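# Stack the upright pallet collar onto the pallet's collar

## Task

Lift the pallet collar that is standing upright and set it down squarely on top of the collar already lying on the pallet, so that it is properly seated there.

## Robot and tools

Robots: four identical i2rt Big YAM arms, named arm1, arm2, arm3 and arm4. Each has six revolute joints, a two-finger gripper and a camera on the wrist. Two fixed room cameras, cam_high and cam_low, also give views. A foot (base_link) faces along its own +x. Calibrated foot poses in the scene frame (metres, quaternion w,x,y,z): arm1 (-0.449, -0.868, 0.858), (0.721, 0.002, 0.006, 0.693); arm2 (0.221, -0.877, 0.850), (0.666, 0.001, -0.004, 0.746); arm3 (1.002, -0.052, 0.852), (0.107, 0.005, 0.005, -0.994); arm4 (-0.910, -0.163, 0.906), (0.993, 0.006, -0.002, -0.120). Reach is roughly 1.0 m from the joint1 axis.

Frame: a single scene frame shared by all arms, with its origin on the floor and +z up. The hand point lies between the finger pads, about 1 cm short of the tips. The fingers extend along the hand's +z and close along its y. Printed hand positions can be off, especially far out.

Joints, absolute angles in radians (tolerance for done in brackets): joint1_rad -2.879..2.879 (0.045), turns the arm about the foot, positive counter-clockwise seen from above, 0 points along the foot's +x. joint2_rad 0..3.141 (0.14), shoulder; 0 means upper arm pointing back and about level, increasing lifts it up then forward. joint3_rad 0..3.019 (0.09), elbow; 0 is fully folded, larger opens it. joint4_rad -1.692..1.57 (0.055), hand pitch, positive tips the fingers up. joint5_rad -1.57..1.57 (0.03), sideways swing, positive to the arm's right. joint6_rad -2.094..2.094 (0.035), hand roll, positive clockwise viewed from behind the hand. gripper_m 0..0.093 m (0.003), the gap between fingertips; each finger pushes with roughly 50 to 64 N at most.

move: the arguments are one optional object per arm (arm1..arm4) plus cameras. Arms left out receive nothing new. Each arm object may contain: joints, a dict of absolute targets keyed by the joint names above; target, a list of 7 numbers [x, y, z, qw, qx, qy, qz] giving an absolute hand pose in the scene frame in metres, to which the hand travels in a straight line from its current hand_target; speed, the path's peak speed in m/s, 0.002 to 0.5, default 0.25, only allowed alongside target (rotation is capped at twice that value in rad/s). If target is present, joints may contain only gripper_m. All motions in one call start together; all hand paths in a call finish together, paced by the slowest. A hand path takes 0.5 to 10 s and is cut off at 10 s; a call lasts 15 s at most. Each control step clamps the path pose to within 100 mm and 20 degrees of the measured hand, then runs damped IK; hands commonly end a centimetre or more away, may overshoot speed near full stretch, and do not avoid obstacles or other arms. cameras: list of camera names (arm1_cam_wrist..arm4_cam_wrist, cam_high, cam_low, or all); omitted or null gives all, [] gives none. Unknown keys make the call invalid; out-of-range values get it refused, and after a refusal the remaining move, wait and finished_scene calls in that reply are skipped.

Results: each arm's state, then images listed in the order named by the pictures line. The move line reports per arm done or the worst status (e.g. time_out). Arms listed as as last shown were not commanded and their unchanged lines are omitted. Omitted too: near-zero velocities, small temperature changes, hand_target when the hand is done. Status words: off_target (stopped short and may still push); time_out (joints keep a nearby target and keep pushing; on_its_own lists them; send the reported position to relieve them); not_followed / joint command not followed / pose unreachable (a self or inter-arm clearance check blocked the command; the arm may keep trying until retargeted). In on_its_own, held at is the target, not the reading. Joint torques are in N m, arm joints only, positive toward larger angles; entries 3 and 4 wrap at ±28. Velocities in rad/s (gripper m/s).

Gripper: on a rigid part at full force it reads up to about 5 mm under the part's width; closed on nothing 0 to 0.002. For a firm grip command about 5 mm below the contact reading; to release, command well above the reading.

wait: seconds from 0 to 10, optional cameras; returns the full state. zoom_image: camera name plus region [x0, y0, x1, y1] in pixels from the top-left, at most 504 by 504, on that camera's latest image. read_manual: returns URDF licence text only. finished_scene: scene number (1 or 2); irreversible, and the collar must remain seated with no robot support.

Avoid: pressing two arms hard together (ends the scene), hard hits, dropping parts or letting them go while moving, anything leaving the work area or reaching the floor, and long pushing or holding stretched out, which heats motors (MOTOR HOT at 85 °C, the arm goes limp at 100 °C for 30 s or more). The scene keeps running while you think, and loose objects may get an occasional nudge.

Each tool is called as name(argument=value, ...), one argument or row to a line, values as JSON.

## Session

move(
)

Scene clock: 0.00 s.
Joint torques (N m): no reading
Motor temperatures (°C): arm1=[30 38 38 29 30 26 30] | arm2=[30 32 32 29 28 26 28] | arm3=[27 37 38 32 28 26 29] | arm4=[32 33 40 27 31 29 30]
Heat: arm1: hottest joint2_rad 38 °C; arm2: hottest joint2_rad 32 °C; arm3: hottest joint3_rad 38 °C; arm4: hottest joint3_rad 40 °C.
Joint velocities: within noise
arm1.joint_positions: joint1_rad=-0.357 joint2_rad=+0.528 joint3_rad=+1.387 joint4_rad=-1.329 joint5_rad=-0.075 joint6_rad=+0.015 gripper_m=+0.09396
arm1.joint_status: not commanded
arm1.hand: x=-0.3788 y=-0.6786 z=+1.4141 quat_wxyz=(-0.410, +0.482, -0.705, -0.320) (m; scene frame)
arm1.hand_target: x=-0.3801 y=-0.6818 z=+1.4260 quat_wxyz=(-0.420, +0.479, -0.698, -0.327) (m; scene frame)
arm1.hand_status: not commanded
arm2.joint_positions: joint1_rad=+0.299 joint2_rad=+0.645 joint3_rad=+1.463 joint4_rad=-1.149 joint5_rad=-0.251 joint6_rad=+0.486 gripper_m=+0.09396
arm2.joint_status: not commanded
arm2.hand: x=+0.0807 y=-0.6700 z=+1.4633 quat_wxyz=(-0.097, +0.604, -0.540, -0.578) (m; scene frame)
arm2.hand_target: x=+0.0823 y=-0.6737 z=+1.4740 quat_wxyz=(-0.101, +0.600, -0.534, -0.587) (m; scene frame)
arm2.hand_status: not commanded
arm3.joint_positions: joint1_rad=-0.006 joint2_rad=+0.627 joint3_rad=+1.332 joint4_rad=-1.302 joint5_rad=+0.199 joint6_rad=-0.395 gripper_m=+0.09396
arm3.joint_status: not commanded
arm3.hand: x=+0.7498 y=-0.0752 z=+1.3683 quat_wxyz=(+0.134, -0.855, -0.220, +0.451) (m; scene frame)
arm3.hand_target: x=+0.7518 y=-0.0748 z=+1.3800 quat_wxyz=(+0.135, -0.849, -0.217, +0.462) (m; scene frame)
arm3.hand_status: not commanded
arm4.joint_positions: joint1_rad=+0.196 joint2_rad=+0.571 joint3_rad=+1.436 joint4_rad=-1.358 joint5_rad=-0.007 joint6_rad=+0.034 gripper_m=+0.09396
arm4.joint_status: not commanded
arm4.hand: x=-0.7094 y=-0.1781 z=+1.4740 quat_wxyz=(-0.516, -0.035, -0.856, -0.006) (m; scene frame)
arm4.hand_target: x=-0.7127 y=-0.1781 z=+1.4874 quat_wxyz=(-0.529, -0.034, -0.848, -0.006) (m; scene frame)
arm4.hand_status: not commanded
pictures: arm1_cam_wrist, arm2_cam_wrist, arm3_cam_wrist, arm4_cam_wrist, cam_high, cam_low
Images, in order (width x height): arm1_cam_wrist 672x504, arm2_cam_wrist 672x504, arm3_cam_wrist 672x504, arm4_cam_wrist 672x504, cam_high 672x504, cam_low 672x504.

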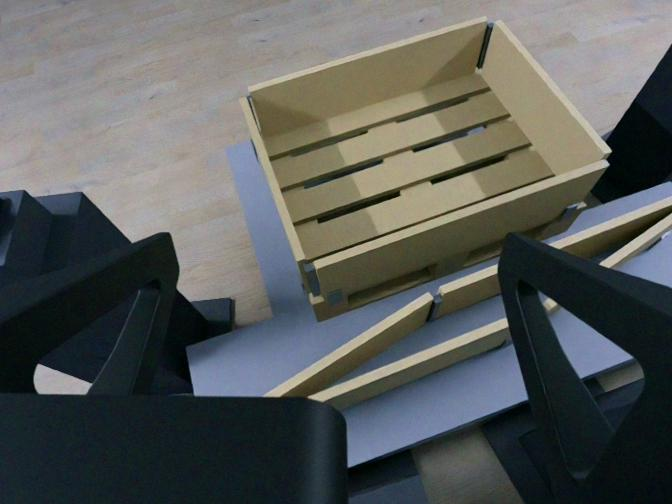

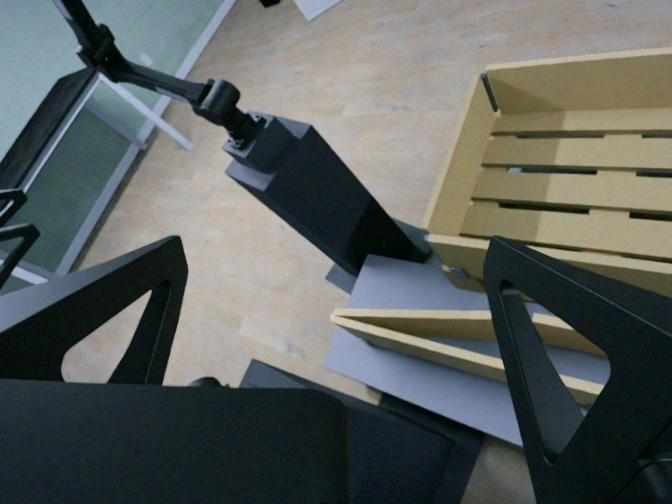

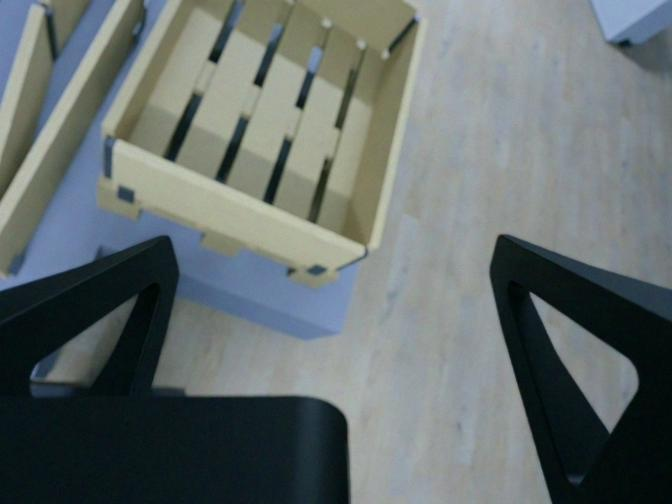

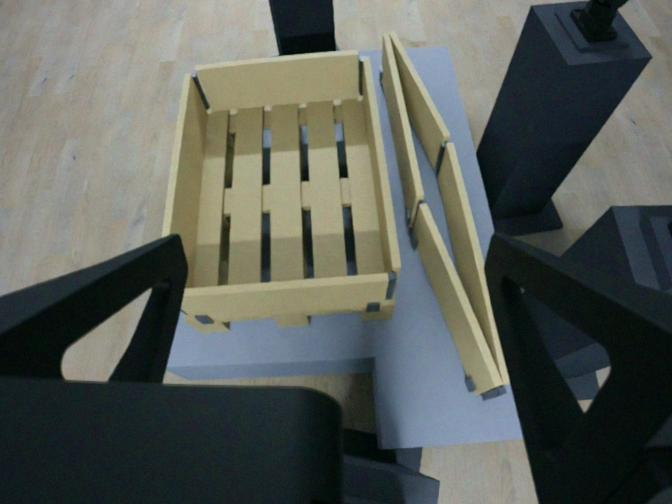

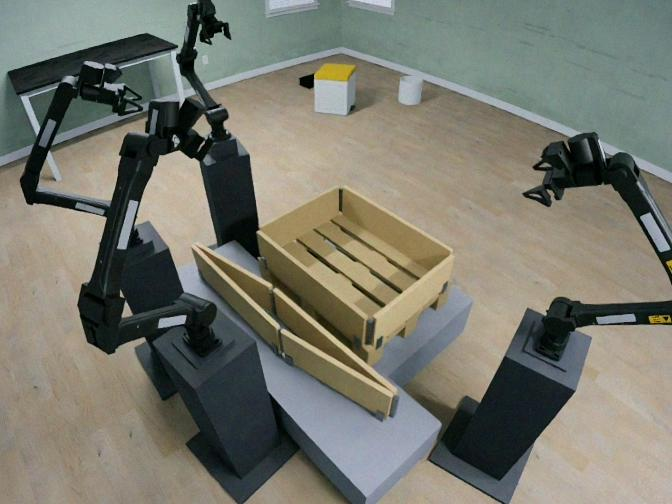

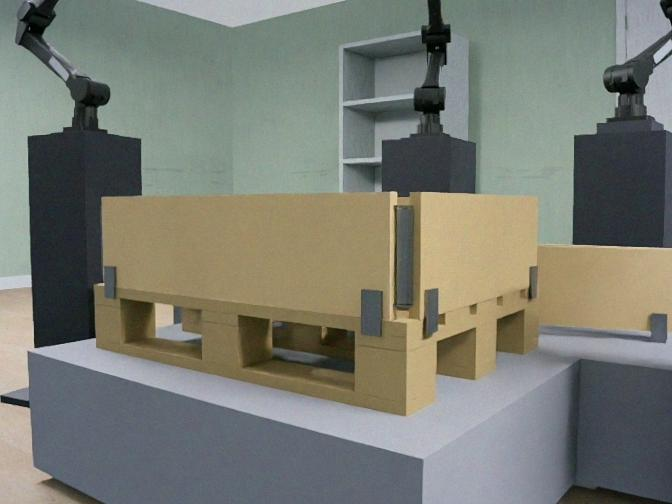

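zoom_image(
  camera="arm4_cam_wrist",
  region=[150, 20, 540, 460],
)

zoom_image(
  camera="cam_high",
  region=[170, 170, 490, 430],
)

Scaled by 1.145 from the camera's 672x504 image, which has a finer 960x720 frame.

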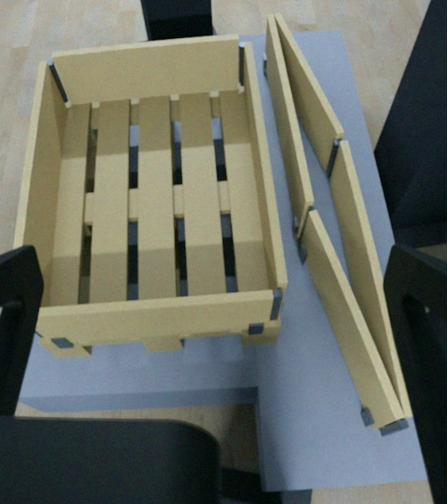

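Scaled by 1.575 from the camera's 672x504 image, which has a finer 960x720 frame.

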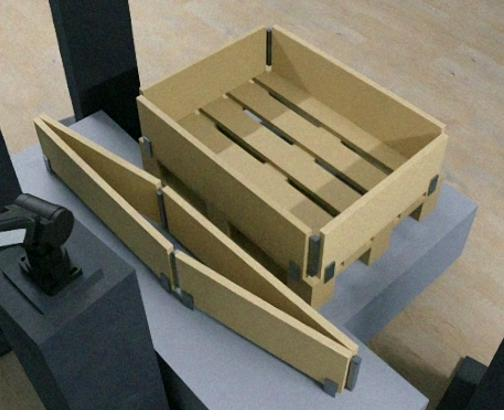

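move(
  arm1={"target":[-0.44,-0.535,0.66,-0.012,0.999,0.04,0],"speed":0.25,"joints":{"gripper_m":0.068}},
  arm2={"target":[-0.15,-0.496,0.66,0,0.999,0.035,0],"speed":0.25,"joints":{"gripper_m":0.075}},
  arm3={"target":[0.414,-0.409,0.66,0.009,0.966,0.033,-0.259],"speed":0.25,"joints":{"gripper_m":0.068}},
  cameras=["arm1_cam_wrist","arm2_cam_wrist","arm3_cam_wrist"],
)

move(
  arm1={"target":[-0.44,-0.535,0.58,-0.012,0.999,0.04,0],"speed":0.2},
  arm2={"target":[-0.15,-0.496,0.58,0,0.999,0.035,0],"speed":0.2},
  arm3={"target":[0.414,-0.409,0.58,0.009,0.966,0.033,-0.259],"speed":0.2},
  cameras=["arm1_cam_wrist","arm2_cam_wrist","arm3_cam_wrist"],
)

Scene clock: 26.20 s.
Joint torques (N m): arm1=[1.2 -10.75 3.49 0.68 -0.05 -0.1] | arm2=[0.62 -19.49 7.41 -0.35 0.02 -0.29] | arm3=[2.37 -19.08 8.44 0.66 0.06 0.11] | arm4=[0.15 1.08 10.28 2.11 0.02 -0.11]
move: arm1 off_target; arm2 done; arm3 off_target
arm1.joint_positions: joint1_rad=+0.000 joint2_rad=+2.064 joint3_rad=+0.652 joint4_rad=-0.146 joint5_rad=+0.017 joint6_rad=-1.666 gripper_m=+0.06811
arm1.joint_status: all done
arm1.hand: x=-0.4356 y=-0.5452 z=+0.6646 quat_wxyz=(-0.003, +1.000, +0.028, +0.003) (m; scene frame)
arm1.hand_target: x=-0.4396 y=-0.5355 z=+0.6617 quat_wxyz=(-0.012, +0.999, +0.041, +0.005) (m; scene frame)
arm1.hand_status: off_target (0.012 m and 1.7 deg from the pose sent, 0.770 m and 125.4 deg at the start)
arm2.joint_positions: joint1_rad=+0.659 joint2_rad=+2.260 joint3_rad=+1.265 joint4_rad=-0.577 joint5_rad=-0.001 joint6_rad=-0.851 gripper_m=+0.07508
arm2.joint_status: all done
arm2.hand: x=-0.1425 y=-0.5005 z=+0.6641 quat_wxyz=(-0.003, +1.000, +0.026, +0.002) (m; scene frame)
arm2.hand_target: x=-0.1495 y=-0.4966 z=+0.6618 quat_wxyz=(-0.004, +0.999, +0.036, +0.003) (m; scene frame)
arm2.hand_status: done (0.010 m and 1.1 deg from the pose sent, 0.854 m and 108.5 deg at the start)
arm3.joint_positions: joint1_rad=+0.383 joint2_rad=+2.383 joint3_rad=+1.449 joint4_rad=-0.169 joint5_rad=+0.260 joint6_rad=+0.466 gripper_m=+0.06806
arm3.joint_status: all done
arm3.hand: x=+0.4177 y=-0.3954 z=+0.6630 quat_wxyz=(-0.003, -0.966, -0.035, +0.258) (m; scene frame)
arm3.hand_target: x=+0.4152 y=-0.4079 z=+0.6608 quat_wxyz=(-0.009, -0.965, -0.033, +0.259) (m; scene frame)
arm3.hand_status: off_target (0.014 m and 0.8 deg from the pose sent, 0.852 m and 37.2 deg at the start)
arm4: as last shown
pictures: arm1_cam_wrist, arm2_cam_wrist, arm3_cam_wrist

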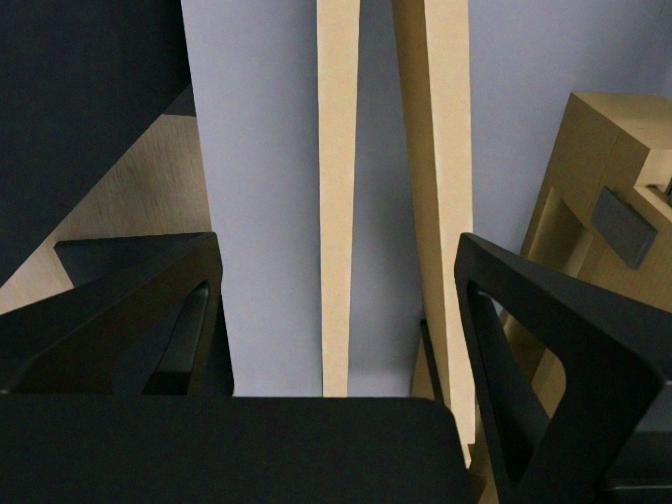

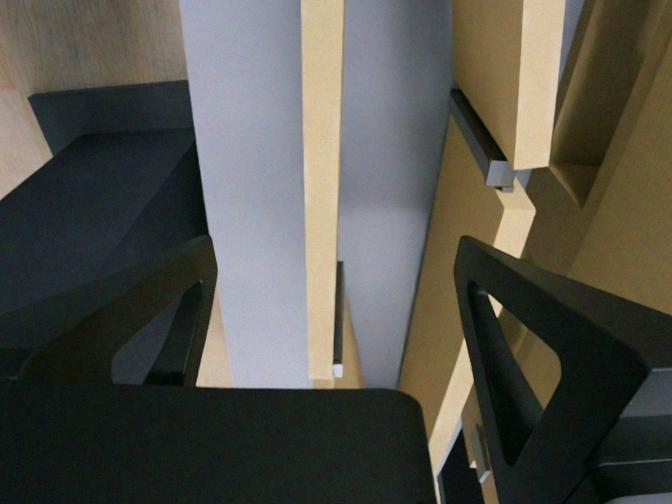

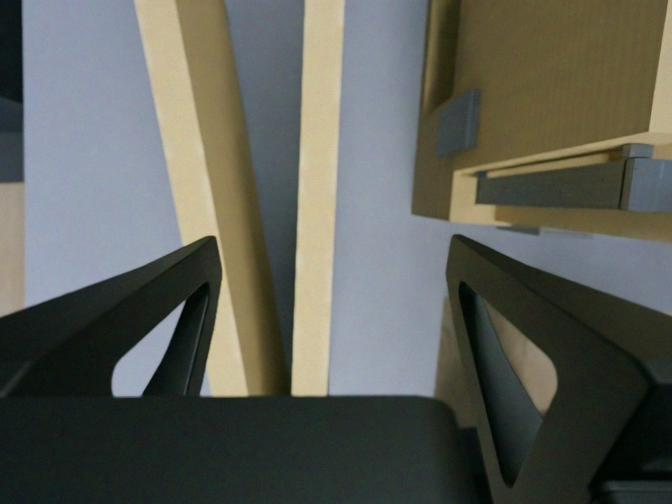

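Scene clock: 28.67 s.
Joint torques (N m): arm1=[0.79 -12.28 0.7 0.68 -0.21 -0.1] | arm2=[0.44 -20.89 5.89 0.4 -0.26 -0.3] | arm3=[2.43 -20.6 7.3 1.37 0.07 0.11] | arm4=[0.03 0.97 10.32 2.06 0.02 -0.11]
move: arm1 done; arm2 off_target; arm3 off_target
arm1.joint_positions: joint1_rad=+0.000 joint2_rad=+2.340 joint3_rad=+0.751 joint4_rad=+0.038 joint5_rad=+0.011 joint6_rad=-1.671 gripper_m=+0.06811
arm1.hand: x=-0.4373 y=-0.5386 z=+0.5831 quat_wxyz=(-0.007, +1.000, +0.030, +0.000) (m; scene frame)
arm1.hand_target: x=-0.4401 y=-0.5354 z=+0.5800 quat_wxyz=(-0.011, +0.999, +0.040, +0.000) (m; scene frame)
arm1.hand_status: done (0.005 m and 1.3 deg from the pose sent, 0.085 m and 1.7 deg at the start)
arm2.joint_positions: joint1_rad=+0.659 joint2_rad=+2.452 joint3_rad=+1.339 joint4_rad=-0.482 joint5_rad=-0.004 joint6_rad=-0.853 gripper_m=+0.07508
arm2.hand: x=-0.1403 y=-0.5025 z=+0.5811 quat_wxyz=(+0.007, +1.000, +0.027, +0.009) (m; scene frame)
arm2.hand_target: x=-0.1498 y=-0.4962 z=+0.5803 quat_wxyz=(+0.000, +0.999, +0.035, +0.000) (m; scene frame)
arm2.hand_status: off_target (0.012 m and 1.6 deg from the pose sent, 0.085 m and 1.1 deg at the start)
arm3.joint_positions: joint1_rad=+0.383 joint2_rad=+2.571 joint3_rad=+1.538 joint4_rad=-0.096 joint5_rad=+0.259 joint6_rad=+0.466 gripper_m=+0.06806
arm3.hand: x=+0.4212 y=-0.3928 z=+0.5758 quat_wxyz=(+0.003, -0.968, -0.037, +0.247) (m; scene frame)
arm3.hand_target: x=+0.4143 y=-0.4091 z=+0.5806 quat_wxyz=(-0.010, -0.965, -0.033, +0.259) (m; scene frame)
arm3.hand_status: off_target (0.018 m and 2.1 deg from the pose sent, 0.084 m and 0.8 deg at the start)
arm4: as last shown
pictures: arm1_cam_wrist, arm2_cam_wrist, arm3_cam_wrist

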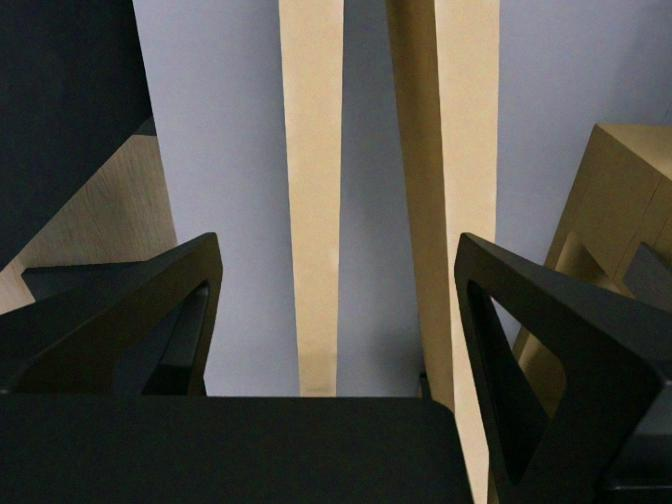

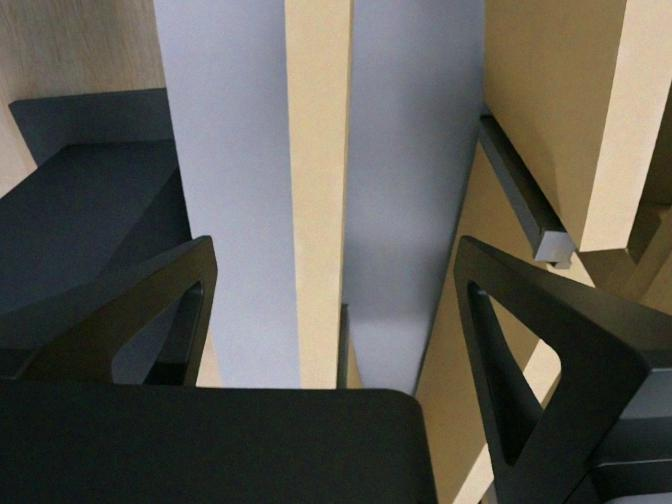

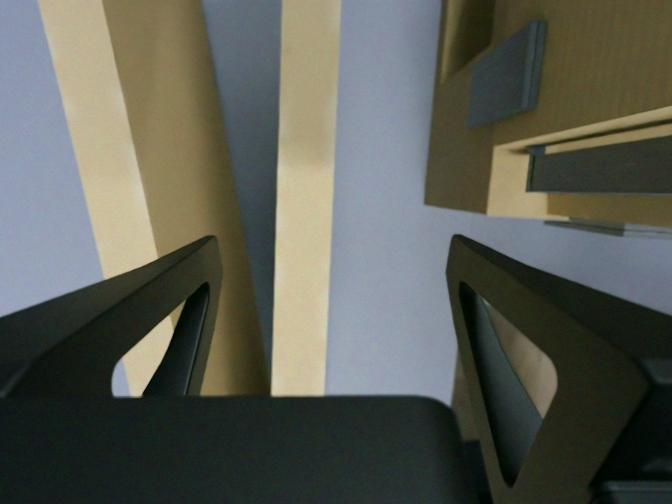

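move(
  arm1={"target":[-0.44,-0.541,0.50,-0.012,0.999,0.04,0],"speed":0.2},
  arm2={"target":[-0.15,-0.50,0.50,0,0.999,0.035,0],"speed":0.2},
  arm3={"target":[0.414,-0.418,0.50,0.009,0.966,0.033,-0.259],"speed":0.2},
  cameras=["arm1_cam_wrist","arm2_cam_wrist","arm3_cam_wrist"],
)

move(
  arm1={"joints":{"gripper_m":0.03}},
  arm2={"joints":{"gripper_m":0.03}},
  arm3={"joints":{"gripper_m":0.03}},
  cameras=[],
)

move(
  arm1={"joints":{"gripper_m":0.008}},
  arm2={"joints":{"gripper_m":0.008}},
  arm3={"joints":{"gripper_m":0.008}},
  cameras=["arm1_cam_wrist","arm2_cam_wrist","arm3_cam_wrist"],
)

Scene clock: 36.37 s.
Joint torques (N m): arm1=[0.56 -13.1 -0.08 0.88 -0.18 -0.08] | arm2=[0.79 -21.36 4.82 0.46 -0.27 -0.23] | arm3=[2.55 -20.48 7.09 1.09 0.1 0.09] | arm4=[0.15 1.03 10.28 2.09 0.01 -0.11]
Motor temperatures (°C): arm1=[30 38 41 29 30 26 30] | arm2=[30 32 35 29 28 26 28] | arm3=[27 38 43 32 28 26 28] | arm4=[32 33 45 28 30 29 29]
Heat: arm1: hottest joint3_rad 41 °C; arm2: hottest joint3_rad 35 °C; arm3: hottest joint3_rad 43 °C; arm4: hottest joint3_rad 45 °C.
move: arm1 done; arm2 off_target; arm3 off_target
arm1.joint_positions: joint1_rad=+0.000 joint2_rad=+2.593 joint3_rad=+0.860 joint4_rad=+0.167 joint5_rad=+0.011 joint6_rad=-1.681 gripper_m=+0.06810
arm1.hand: x=-0.4386 y=-0.5507 z=+0.5031 quat_wxyz=(+0.000, +0.999, +0.036, +0.000) (m; scene frame)
arm1.hand_target: x=-0.4400 y=-0.5407 z=+0.5003 quat_wxyz=(-0.012, +0.999, +0.043, +0.000) (m; scene frame)
arm1.hand_status: done (0.010 m and 1.5 deg from the pose sent, 0.083 m and 1.3 deg at the start)
arm2.joint_positions: joint1_rad=+0.661 joint2_rad=+2.640 joint3_rad=+1.438 joint4_rad=-0.391 joint5_rad=-0.004 joint6_rad=-0.853 gripper_m=+0.07508
arm2.hand: x=-0.1401 y=-0.5032 z=+0.5018 quat_wxyz=(+0.006, +1.000, +0.028, +0.008) (m; scene frame)
arm2.hand_target: x=-0.1498 y=-0.5001 z=+0.5001 quat_wxyz=(+0.000, +0.999, +0.035, +0.000) (m; scene frame)
arm2.hand_status: off_target (0.011 m and 1.4 deg from the pose sent, 0.082 m and 1.6 deg at the start)
arm3.joint_positions: joint1_rad=+0.395 joint2_rad=+2.758 joint3_rad=+1.685 joint4_rad=-0.047 joint5_rad=+0.265 joint6_rad=+0.480 gripper_m=+0.06804
arm3.hand: x=+0.4172 y=-0.4038 z=+0.5007 quat_wxyz=(+0.000, -0.967, -0.035, +0.252) (m; scene frame)
arm3.hand_target: x=+0.4146 y=-0.4179 z=+0.5003 quat_wxyz=(-0.009, -0.965, -0.033, +0.259) (m; scene frame)
arm3.hand_status: off_target (0.015 m and 1.3 deg from the pose sent, 0.080 m and 2.1 deg at the start)
arm4: as last shown
pictures: arm1_cam_wrist, arm2_cam_wrist, arm3_cam_wrist

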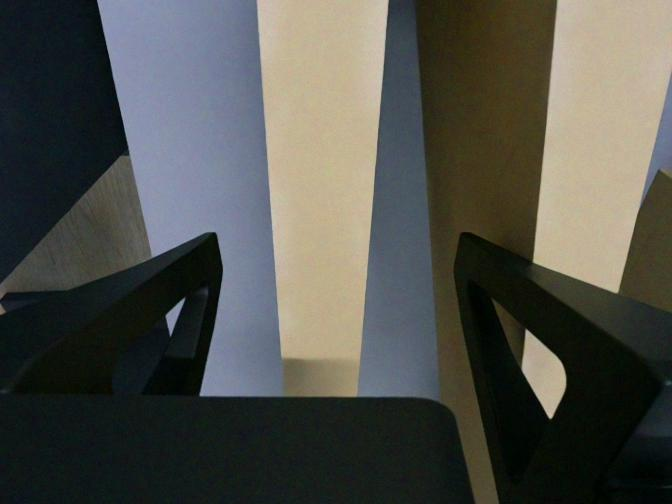

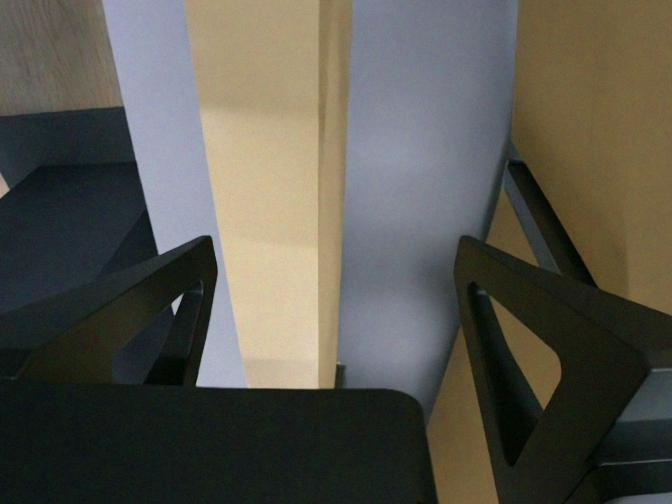

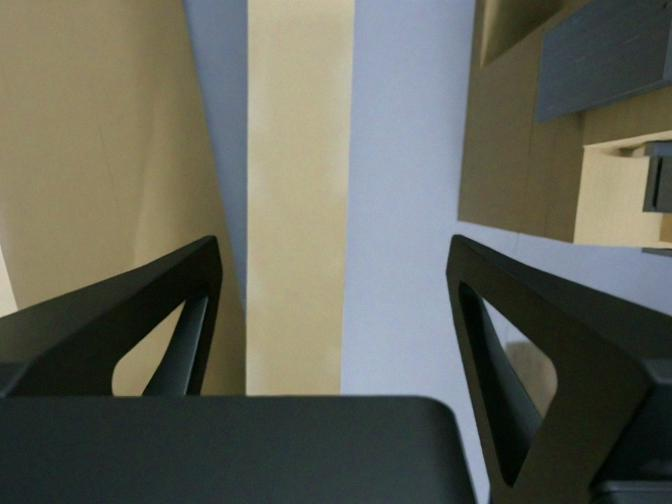

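Scene clock: 37.40 s.
Joint torques (N m): arm1=[0.56 -13.22 -0.57 0.7 -0.17 -0.08] | arm2=[0.44 -21.36 4.79 0.44 -0.12 -0.24] | arm3=[2.2 -20.48 7.06 1.07 0.08 0.08] | arm4=[0.15 1.14 10.29 2.1 0.02 -0.12]
move: arm1 done; arm2 done; arm3 done
arm1.joint_positions: joint1_rad=+0.000 joint2_rad=+2.593 joint3_rad=+0.867 joint4_rad=+0.171 joint5_rad=+0.011 joint6_rad=-1.680 gripper_m=+0.03011
arm1.joint_status: all done
arm1.hand: x=-0.4384 y=-0.5453 z=+0.5027 quat_wxyz=(-0.005, +0.999, +0.035, +0.000) (m; scene frame)
arm2.joint_positions: joint1_rad=+0.665 joint2_rad=+2.640 joint3_rad=+1.438 joint4_rad=-0.391 joint5_rad=-0.013 joint6_rad=-0.853 gripper_m=+0.03010
arm2.joint_status: all done
arm2.hand: x=-0.1428 y=-0.5059 z=+0.5018 quat_wxyz=(+0.009, +0.999, +0.030, +0.005) (m; scene frame)
arm3.joint_positions: joint1_rad=+0.397 joint2_rad=+2.758 joint3_rad=+1.685 joint4_rad=-0.047 joint5_rad=+0.265 joint6_rad=+0.480 gripper_m=+0.03006
arm3.joint_status: all done
arm3.hand: x=+0.4179 y=-0.4049 z=+0.5007 quat_wxyz=(+0.000, -0.967, -0.036, +0.252) (m; scene frame)
arm4: as last shown
pictures: none

Scene clock: 38.00 s.
Joint torques (N m): arm1=[0.56 -13.22 -0.59 0.69 -0.13 -0.1] | arm2=[0.21 -21.36 4.81 0.44 -0.03 -0.33] | arm3=[2.26 -20.54 7.09 1.07 0.11 -0.12] | arm4=[0.09 1.03 10.3 2.11 0.02 -0.11]
move: arm1 off_target; arm2 off_target; arm3 off_target
arm1.joint_positions: joint1_rad=+0.000 joint2_rad=+2.593 joint3_rad=+0.867 joint4_rad=+0.171 joint5_rad=+0.011 joint6_rad=-1.675 gripper_m=+0.01840
arm1.joint_status: gripper_m off_target (ended at +0.01843, target +0.00800)
arm1.hand: x=-0.4384 y=-0.5454 z=+0.5025 quat_wxyz=(-0.005, +0.999, +0.033, +0.000) (m; scene frame)
arm2.joint_positions: joint1_rad=+0.669 joint2_rad=+2.640 joint3_rad=+1.438 joint4_rad=-0.391 joint5_rad=-0.012 joint6_rad=-0.842 gripper_m=+0.01930
arm2.joint_status: gripper_m off_target (ended at +0.01933, target +0.00800)
arm2.hand: x=-0.1439 y=-0.5069 z=+0.5018 quat_wxyz=(+0.009, +1.000, +0.026, +0.005) (m; scene frame)
arm3.joint_positions: joint1_rad=+0.397 joint2_rad=+2.758 joint3_rad=+1.685 joint4_rad=-0.047 joint5_rad=+0.265 joint6_rad=+0.509 gripper_m=+0.01972
arm3.joint_status: gripper_m off_target (ended at +0.01975, target +0.00800)
arm3.hand: x=+0.4179 y=-0.4049 z=+0.5007 quat_wxyz=(-0.004, -0.967, -0.022, +0.252) (m; scene frame)
arm4: as last shown
pictures: arm1_cam_wrist, arm2_cam_wrist, arm3_cam_wrist

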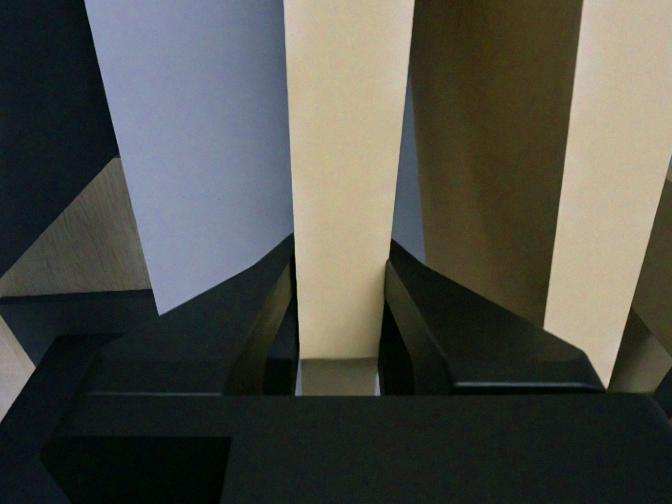

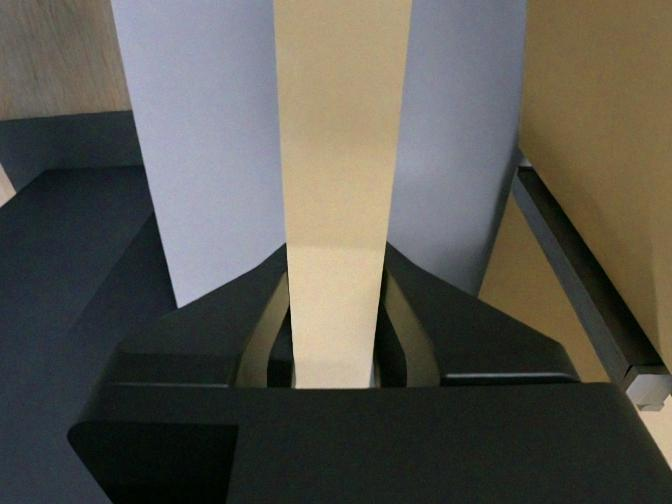

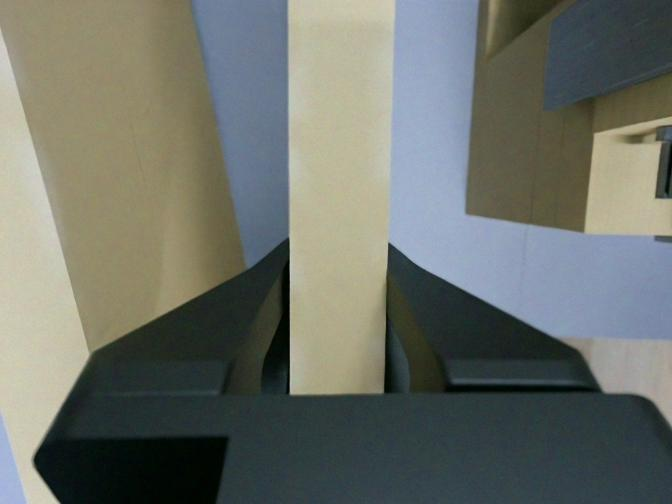

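move(
  arm1={"target":[-0.44,-0.545,0.60,-0.012,0.999,0.04,0],"speed":0.09},
  arm2={"target":[-0.15,-0.506,0.60,0,0.999,0.035,0],"speed":0.09},
  arm3={"target":[0.415,-0.425,0.60,0.009,0.965,0.033,-0.259],"speed":0.09},
  arm4={"target":[-0.45,0.05,1.1,0.13,0,0.99,0],"speed":0.3},
)

Scene clock: 46.43 s.
Joint torques (N m): arm1=[2.84 -21.6 -4.52 -0.7 -1.03 0.03] | arm2=[0.5 -28.69 3.28 -1.72 -0.02 -0.27] | arm3=[2.96 -31.15 3.49 -0.44 0.74 -0.23] | arm4=[1.26 -14.45 14.71 1.02 0.05 0.01]
move: arm1 off_target; arm2 off_target; arm3 off_target; arm4 off_target
arm1.joint_positions: joint1_rad=-0.029 joint2_rad=+2.409 joint3_rad=+0.752 joint4_rad=+0.084 joint5_rad=+0.035 joint6_rad=-1.697 gripper_m=+0.01840
arm1.hand: x=-0.4248 y=-0.5556 z=+0.5625 quat_wxyz=(+0.005, +0.999, +0.029, +0.012) (m; scene frame)
arm1.hand_target: x=-0.4390 y=-0.5435 z=+0.5949 quat_wxyz=(-0.018, +0.999, +0.045, +0.001) (m; scene frame)
arm1.hand_status: off_target (0.042 m and 2.7 deg from the pose sent, 0.097 m and 1.1 deg at the start)
arm2.joint_positions: joint1_rad=+0.672 joint2_rad=+2.502 joint3_rad=+1.318 joint4_rad=-0.419 joint5_rad=-0.010 joint6_rad=-0.850 gripper_m=+0.01930
arm2.hand: x=-0.1334 y=-0.5198 z=+0.5534 quat_wxyz=(+0.012, +0.999, +0.032, +0.009) (m; scene frame)
arm2.hand_target: x=-0.1515 y=-0.5045 z=+0.5970 quat_wxyz=(-0.004, +0.999, +0.038, -0.004) (m; scene frame)
arm2.hand_status: off_target (0.051 m and 1.7 deg from the pose sent, 0.098 m and 1.5 deg at the start)
arm3.joint_positions: joint1_rad=+0.398 joint2_rad=+2.674 joint3_rad=+1.603 joint4_rad=-0.078 joint5_rad=+0.253 joint6_rad=+0.519 gripper_m=+0.01976
arm3.hand: x=+0.4305 y=-0.3993 z=+0.5287 quat_wxyz=(-0.002, -0.971, -0.020, +0.237) (m; scene frame)
arm3.hand_target: x=+0.4122 y=-0.4266 z=+0.5955 quat_wxyz=(-0.012, -0.964, -0.032, +0.264) (m; scene frame)
arm3.hand_status: off_target (0.077 m and 3.1 deg from the pose sent, 0.101 m and 1.7 deg at the start)
arm4.joint_positions: joint1_rad=+0.712 joint2_rad=+1.549 joint3_rad=+1.269 joint4_rad=-1.137 joint5_rad=+0.128 joint6_rad=+0.442 gripper_m=+0.09396
arm4.hand: x=-0.4682 y=+0.0359 z=+1.0749 quat_wxyz=(-0.100, +0.009, -0.995, +0.017) (m; scene frame)
arm4.hand_target: x=-0.4523 y=+0.0501 z=+1.1014 quat_wxyz=(-0.130, +0.006, -0.991, +0.000) (m; scene frame)
arm4.hand_status: off_target (0.034 m and 4.2 deg from the pose sent, 0.509 m and 47.3 deg at the start)
pictures: arm1_cam_wrist, arm2_cam_wrist, arm3_cam_wrist, arm4_cam_wrist, cam_high, cam_low

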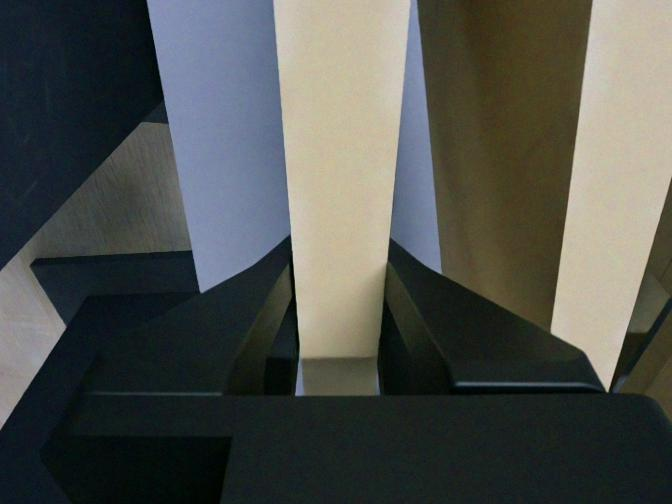

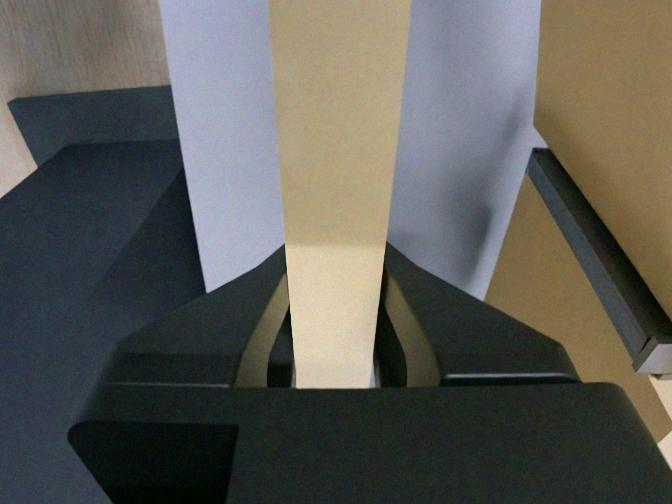

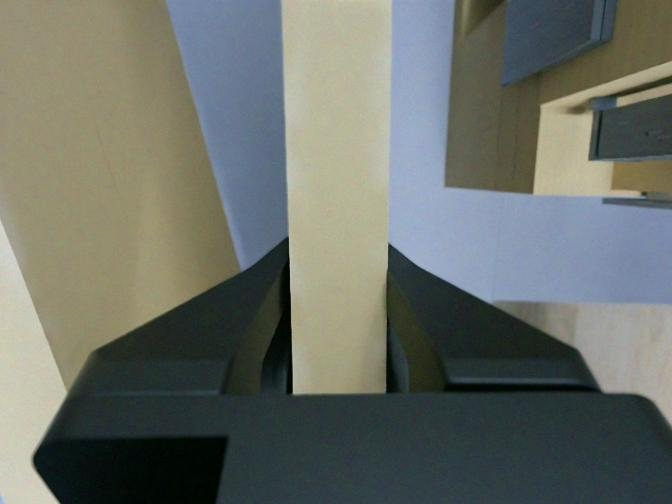

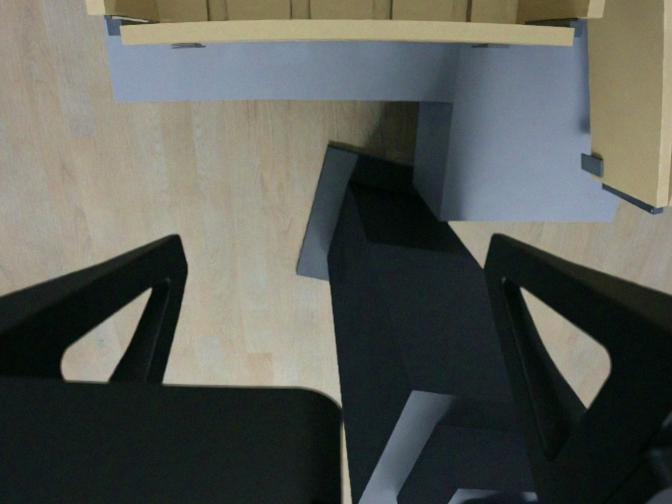

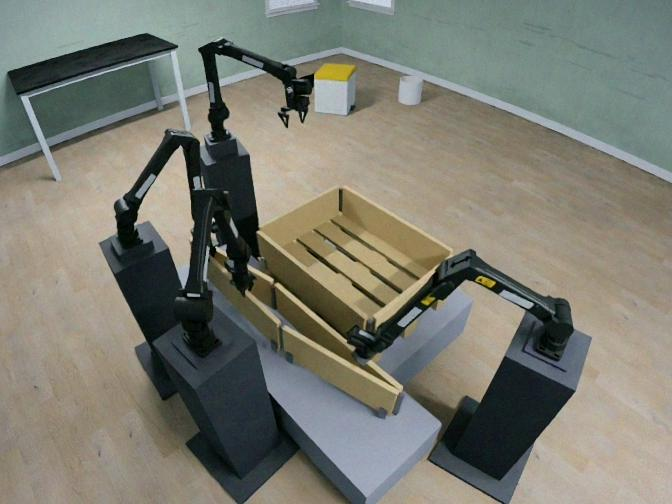

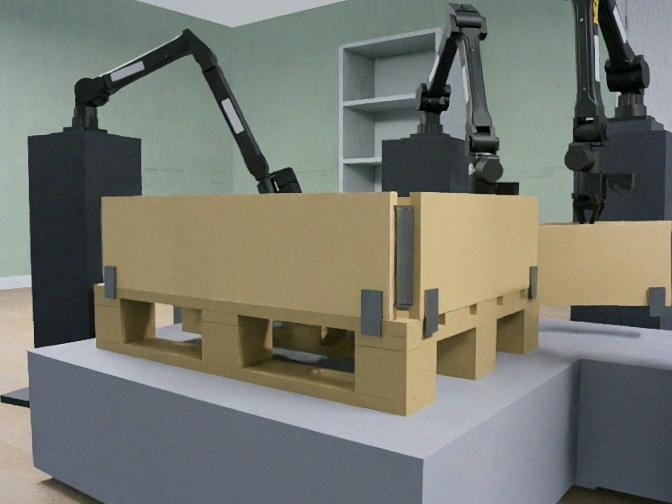

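move(
  arm1={"target":[-0.44,-0.545,0.93,-0.02,0.999,0.04,0],"speed":0.12},
  arm2={"target":[-0.16,-0.50,0.95,-0.01,0.999,0.035,0],"speed":0.12},
  arm3={"target":[0.405,-0.43,0.94,0.012,0.965,0.033,-0.259],"speed":0.12},
  cameras=[],
)

move(
  arm3={"joints":{"joint2_rad":1.84}},
  cameras=["cam_low"],
)

Scene clock: 59.27 s.
Joint torques (N m): arm1=[3.02 -14.1 16.14 -3.03 -0.91 0.36] | arm2=[-1.14 -27.16 16.83 -2.45 0.07 -0.15] | arm3=[2.26 -30.51 11.58 -2 1.37 -0.27] | arm4=[1.14 -14.27 14.68 1.02 0.05 0.01]
Motor temperatures (°C): arm1=[30 40 40 29 31 26 31] | arm2=[30 39 35 29 28 26 30] | arm3=[27 42 42 32 29 26 29] | arm4=[32 33 47 27 30 29 29]
move: arm1 off_target; arm2 off_target; arm3 off_target
arm1.joint_positions: joint1_rad=-0.026 joint2_rad=+1.372 joint3_rad=+0.656 joint4_rad=-0.905 joint5_rad=+0.026 joint6_rad=-1.714 gripper_m=+0.01839
arm1.hand: x=-0.4258 y=-0.5800 z=+0.8747 quat_wxyz=(+0.029, +0.999, +0.040, +0.005) (m; scene frame)
arm1.hand_target: x=-0.4391 y=-0.5473 z=+0.9253 quat_wxyz=(-0.022, +0.999, +0.041, -0.002) (m; scene frame)
arm1.hand_status: off_target (0.067 m and 5.7 deg from the pose sent, 0.368 m and 3.4 deg at the start)
arm2.joint_positions: joint1_rad=+0.699 joint2_rad=+1.889 joint3_rad=+1.284 joint4_rad=-1.103 joint5_rad=+0.002 joint6_rad=-0.853 gripper_m=+0.01963
arm2.hand: x=-0.1303 y=-0.5421 z=+0.8589 quat_wxyz=(+0.045, +0.997, +0.047, +0.050) (m; scene frame)
arm2.hand_target: x=-0.1532 y=-0.5076 z=+0.9443 quat_wxyz=(-0.011, +0.999, +0.036, -0.001) (m; scene frame)
arm2.hand_status: off_target (0.105 m and 8.7 deg from the pose sent, 0.398 m and 2.7 deg at the start; pose on its path clipped on 81 of 137 steps)
arm3.joint_positions: joint1_rad=+0.398 joint2_rad=+2.135 joint3_rad=+1.484 joint4_rad=-0.528 joint5_rad=+0.225 joint6_rad=+0.516 gripper_m=+0.02055
arm3.hand: x=+0.4255 y=-0.4097 z=+0.8027 quat_wxyz=(-0.006, -0.975, -0.026, +0.218) (m; scene frame)
arm3.hand_target: x=+0.4121 y=-0.4231 z=+0.8955 quat_wxyz=(-0.014, -0.965, -0.033, +0.261) (m; scene frame)
arm3.hand_status: off_target (0.140 m and 4.9 deg from the pose sent, 0.413 m and 3.2 deg at the start; pose on its path clipped on 129 of 137 steps)
arm4: as last shown
pictures: none

Scene clock: 61.27 s.
Joint torques (N m): arm1=[3.14 -13.8 15.99 -2.86 -1.43 0.41] | arm2=[-0.85 -25 15.75 -0.99 -0.72 -0.15] | arm3=[2.32 -35.14 12.44 0.47 1.6 -0.21] | arm4=[1.14 -14.33 14.67 1.02 0.05 0.01]
move: arm3 time_out
arm1.joint_positions: joint1_rad=-0.026 joint2_rad=+1.368 joint3_rad=+0.658 joint4_rad=-0.912 joint5_rad=+0.041 joint6_rad=-1.718 gripper_m=+0.01839
arm1.hand: x=-0.4232 y=-0.5802 z=+0.8764 quat_wxyz=(+0.030, +0.999, +0.042, +0.012) (m; scene frame)
arm2.joint_positions: joint1_rad=+0.695 joint2_rad=+1.864 joint3_rad=+1.300 joint4_rad=-1.143 joint5_rad=+0.023 joint6_rad=-0.853 gripper_m=+0.01964
arm2.hand: x=-0.1267 y=-0.5382 z=+0.8761 quat_wxyz=(+0.038, +0.997, +0.046, +0.058) (m; scene frame)
arm3.joint_positions: joint1_rad=+0.398 joint2_rad=+2.023 joint3_rad=+1.481 joint4_rad=-0.612 joint5_rad=+0.219 joint6_rad=+0.506 gripper_m=+0.02053
arm3.joint_status: joint2_rad time_out (moved -0.112 of -0.295)
arm3.on_its_own: joint2_rad reads +2.023 and still pushes toward +1.840 since a time_out; joint5_rad reads +0.219 and still pushes toward +0.257 since a time_out
arm3.hand: x=+0.4294 y=-0.4086 z=+0.8662 quat_wxyz=(-0.013, -0.973, -0.030, +0.227) (m; scene frame)
arm4: as last shown
pictures: cam_low

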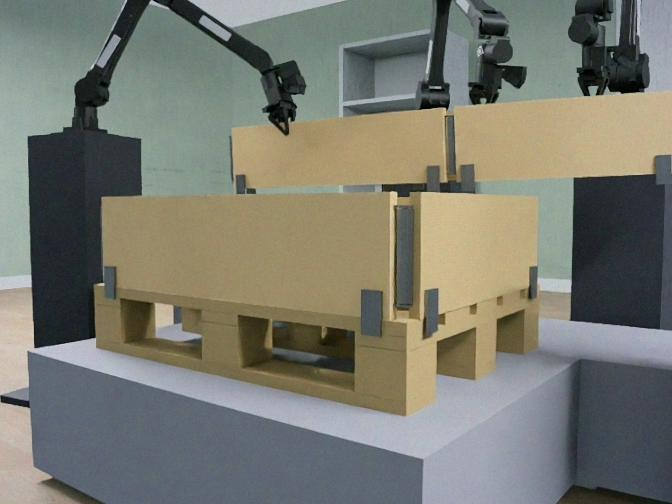

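move(
  arm1={"target":[-0.35,-0.48,0.95,-0.03,0.999,0.015,0],"speed":0.09},
  arm2={"target":[-0.065,-0.44,0.965,-0.025,0.999,0.005,-0.02],"speed":0.09},
  arm3={"joints":{"joint1_rad":0.12,"joint2_rad":1.70,"joint3_rad":1.28,"joint4_rad":-0.47,"joint5_rad":0.07,"joint6_rad":0.23}},
  cameras=[],
)

move(
  arm1={"target":[-0.33,-0.47,0.96,-0.035,0.999,0.0,0],"speed":0.07},
  arm2={"target":[-0.04,-0.43,0.985,-0.03,0.999,0.0,-0.02],"speed":0.07},
  arm3={"joints":{"joint1_rad":-0.08,"joint2_rad":1.66,"joint3_rad":1.27,"joint4_rad":-0.47,"joint5_rad":-0.06,"joint6_rad":0.02}},
  cameras=["cam_high","cam_low"],
)

Scene clock: 68.77 s.
Joint torques (N m): arm1=[-1.32 -14.56 17.99 -1.78 -0.96 0.35] | arm2=[-3.25 -26.81 12.94 -0.28 -0.44 -0.02] | arm3=[1.55 -30.45 14.52 1.42 0.92 -0.33] | arm4=[1.14 -14.33 14.64 1.02 0.05 0.01]
Motor temperatures (°C): arm1=[30 40 44 29 33 27 31] | arm2=[30 39 38 29 28 26 30] | arm3=[27 48 44 31 30 26 30] | arm4=[32 34 48 27 30 29 29]
Heat: arm1: hottest joint3_rad 44 °C; arm2: hottest joint2_rad 39 °C; arm3: hottest joint2_rad 48 °C; arm4: hottest joint3_rad 48 °C.
move: arm1 off_target; arm2 off_target; arm3 time_out
arm1.joint_positions: joint1_rad=-0.197 joint2_rad=+1.495 joint3_rad=+0.860 joint4_rad=-0.988 joint5_rad=+0.018 joint6_rad=-1.888 gripper_m=+0.01840
arm1.hand: x=-0.3626 y=-0.5232 z=+0.8962 quat_wxyz=(+0.030, +0.999, +0.042, -0.004) (m; scene frame)
arm1.hand_target: x=-0.3504 y=-0.4845 z=+0.9496 quat_wxyz=(-0.031, +0.999, +0.016, +0.001) (m; scene frame)
arm1.hand_status: off_target (0.070 m and 7.5 deg from the pose sent, 0.144 m and 7.7 deg at the start)
arm2.joint_positions: joint1_rad=+0.510 joint2_rad=+1.825 joint3_rad=+1.296 joint4_rad=-1.141 joint5_rad=-0.003 joint6_rad=-1.022 gripper_m=+0.01964
arm2.hand: x=-0.0635 y=-0.4803 z=+0.8940 quat_wxyz=(+0.039, +0.998, +0.036, +0.028) (m; scene frame)
arm2.hand_target: x=-0.0618 y=-0.4445 z=+0.9639 quat_wxyz=(-0.026, +0.999, +0.005, -0.018) (m; scene frame)
arm2.hand_status: off_target (0.082 m and 9.8 deg from the pose sent, 0.146 m and 12.4 deg at the start)
arm3.joint_positions: joint1_rad=+0.119 joint2_rad=+1.864 joint3_rad=+1.193 joint4_rad=-0.486 joint5_rad=+0.047 joint6_rad=+0.263 gripper_m=+0.01992
arm3.joint_status: joint2_rad time_out (moved -0.159 of -0.323); the others done
arm3.on_its_own: joint2_rad reads +1.864 and still pushes toward +1.700 since a time_out
arm3.hand: x=+0.4382 y=-0.2386 z=+0.8554 quat_wxyz=(-0.033, -0.979, -0.030, +0.198) (m; scene frame)
arm4: as last shown
pictures: none

not run: a stop came earlier in this reply.

Much smoother. Continue.

move(
  arm1={"target":[-0.32,-0.465,0.96,-0.035,0.999,0.0,0],"speed":0.07},
  arm2={"target":[-0.03,-0.425,0.985,-0.03,0.999,0.0,-0.02],"speed":0.07},
  arm3={"joints":{"joint1_rad":-0.12,"joint2_rad":1.67,"joint3_rad":1.32,"joint4_rad":-0.49,"joint5_rad":-0.09,"joint6_rad":-0.03}},
  cameras=["cam_high"],
)

move(
  arm1={"target":[-0.29,-0.45,0.96,-0.035,0.999,-0.005,0],"speed":0.07},
  arm2={"target":[0.01,-0.415,0.985,-0.03,0.999,-0.005,-0.02],"speed":0.07},
  arm3={"joints":{"joint1_rad":-0.30,"joint2_rad":1.77,"joint3_rad":1.54,"joint4_rad":-0.58,"joint5_rad":-0.23,"joint6_rad":-0.25}},
  arm4={"target":[-0.20,-0.03,1.06,0.26,0,0.966,0],"speed":0.2},
  cameras=["cam_high","arm4_cam_wrist","cam_low"],
)

Scene clock: 76.20 s.
Joint torques (N m): arm1=[-0.26 -17.03 16.31 -1.25 -1.1 0.71] | arm2=[-2.02 -26.58 14.05 -1.01 -0.22 0.19] | arm3=[1.49 -30.68 16.68 1.89 0.06 -0.7] | arm4=[1.14 -14.27 14.69 1.02 0.06 0.01]
move: arm1 off_target; arm2 off_target; arm3 time_out
arm1.joint_positions: joint1_rad=-0.272 joint2_rad=+1.552 joint3_rad=+0.953 joint4_rad=-1.024 joint5_rad=+0.014 joint6_rad=-1.957 gripper_m=+0.01847
arm1.hand: x=-0.3285 y=-0.5019 z=+0.9040 quat_wxyz=(+0.029, +0.999, +0.038, -0.008) (m; scene frame)
arm1.hand_target: x=-0.3205 y=-0.4690 z=+0.9594 quat_wxyz=(-0.036, +0.999, +0.002, -0.001) (m; scene frame)
arm1.hand_status: off_target (0.068 m and 8.6 deg from the pose sent, 0.096 m and 8.8 deg at the start)
arm2.joint_positions: joint1_rad=+0.418 joint2_rad=+1.792 joint3_rad=+1.292 joint4_rad=-1.155 joint5_rad=-0.010 joint6_rad=-1.108 gripper_m=+0.01961
arm2.hand: x=-0.0261 y=-0.4590 z=+0.9086 quat_wxyz=(+0.036, +0.999, +0.034, +0.018) (m; scene frame)
arm2.hand_target: x=-0.0274 y=-0.4300 z=+0.9832 quat_wxyz=(-0.030, +0.999, +0.000, -0.020) (m; scene frame)
arm2.hand_status: off_target (0.084 m and 9.5 deg from the pose sent, 0.112 m and 10.5 deg at the start)
arm3.joint_positions: joint1_rad=-0.123 joint2_rad=+1.840 joint3_rad=+1.194 joint4_rad=-0.518 joint5_rad=-0.093 joint6_rad=+0.033 gripper_m=+0.01986
arm3.joint_status: joint2_rad time_out (moved -0.024 of -0.194); joint3_rad time_out (moved +0.002 of +0.127); joint6_rad time_out (moved -0.230 of -0.293); the others done
arm3.on_its_own: joint2_rad reads +1.840 and still pushes toward +1.670 since a time_out; joint3_rad reads +1.194 and still pushes toward +1.307 since a time_out; joint6_rad reads +0.033 and still pushes toward -0.030 since a time_out
arm3.hand: x=+0.4161 y=-0.1220 z=+0.8683 quat_wxyz=(-0.053, -0.979, -0.039, +0.194) (m; scene frame)
arm4: as last shown
pictures: cam_high

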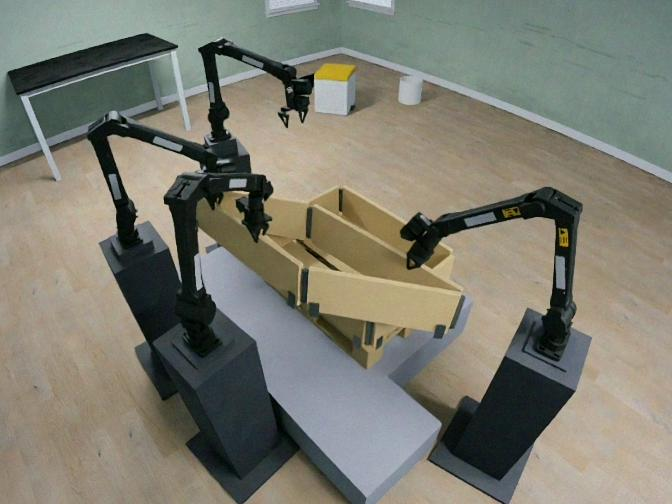

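not run: a stop came earlier in this reply.


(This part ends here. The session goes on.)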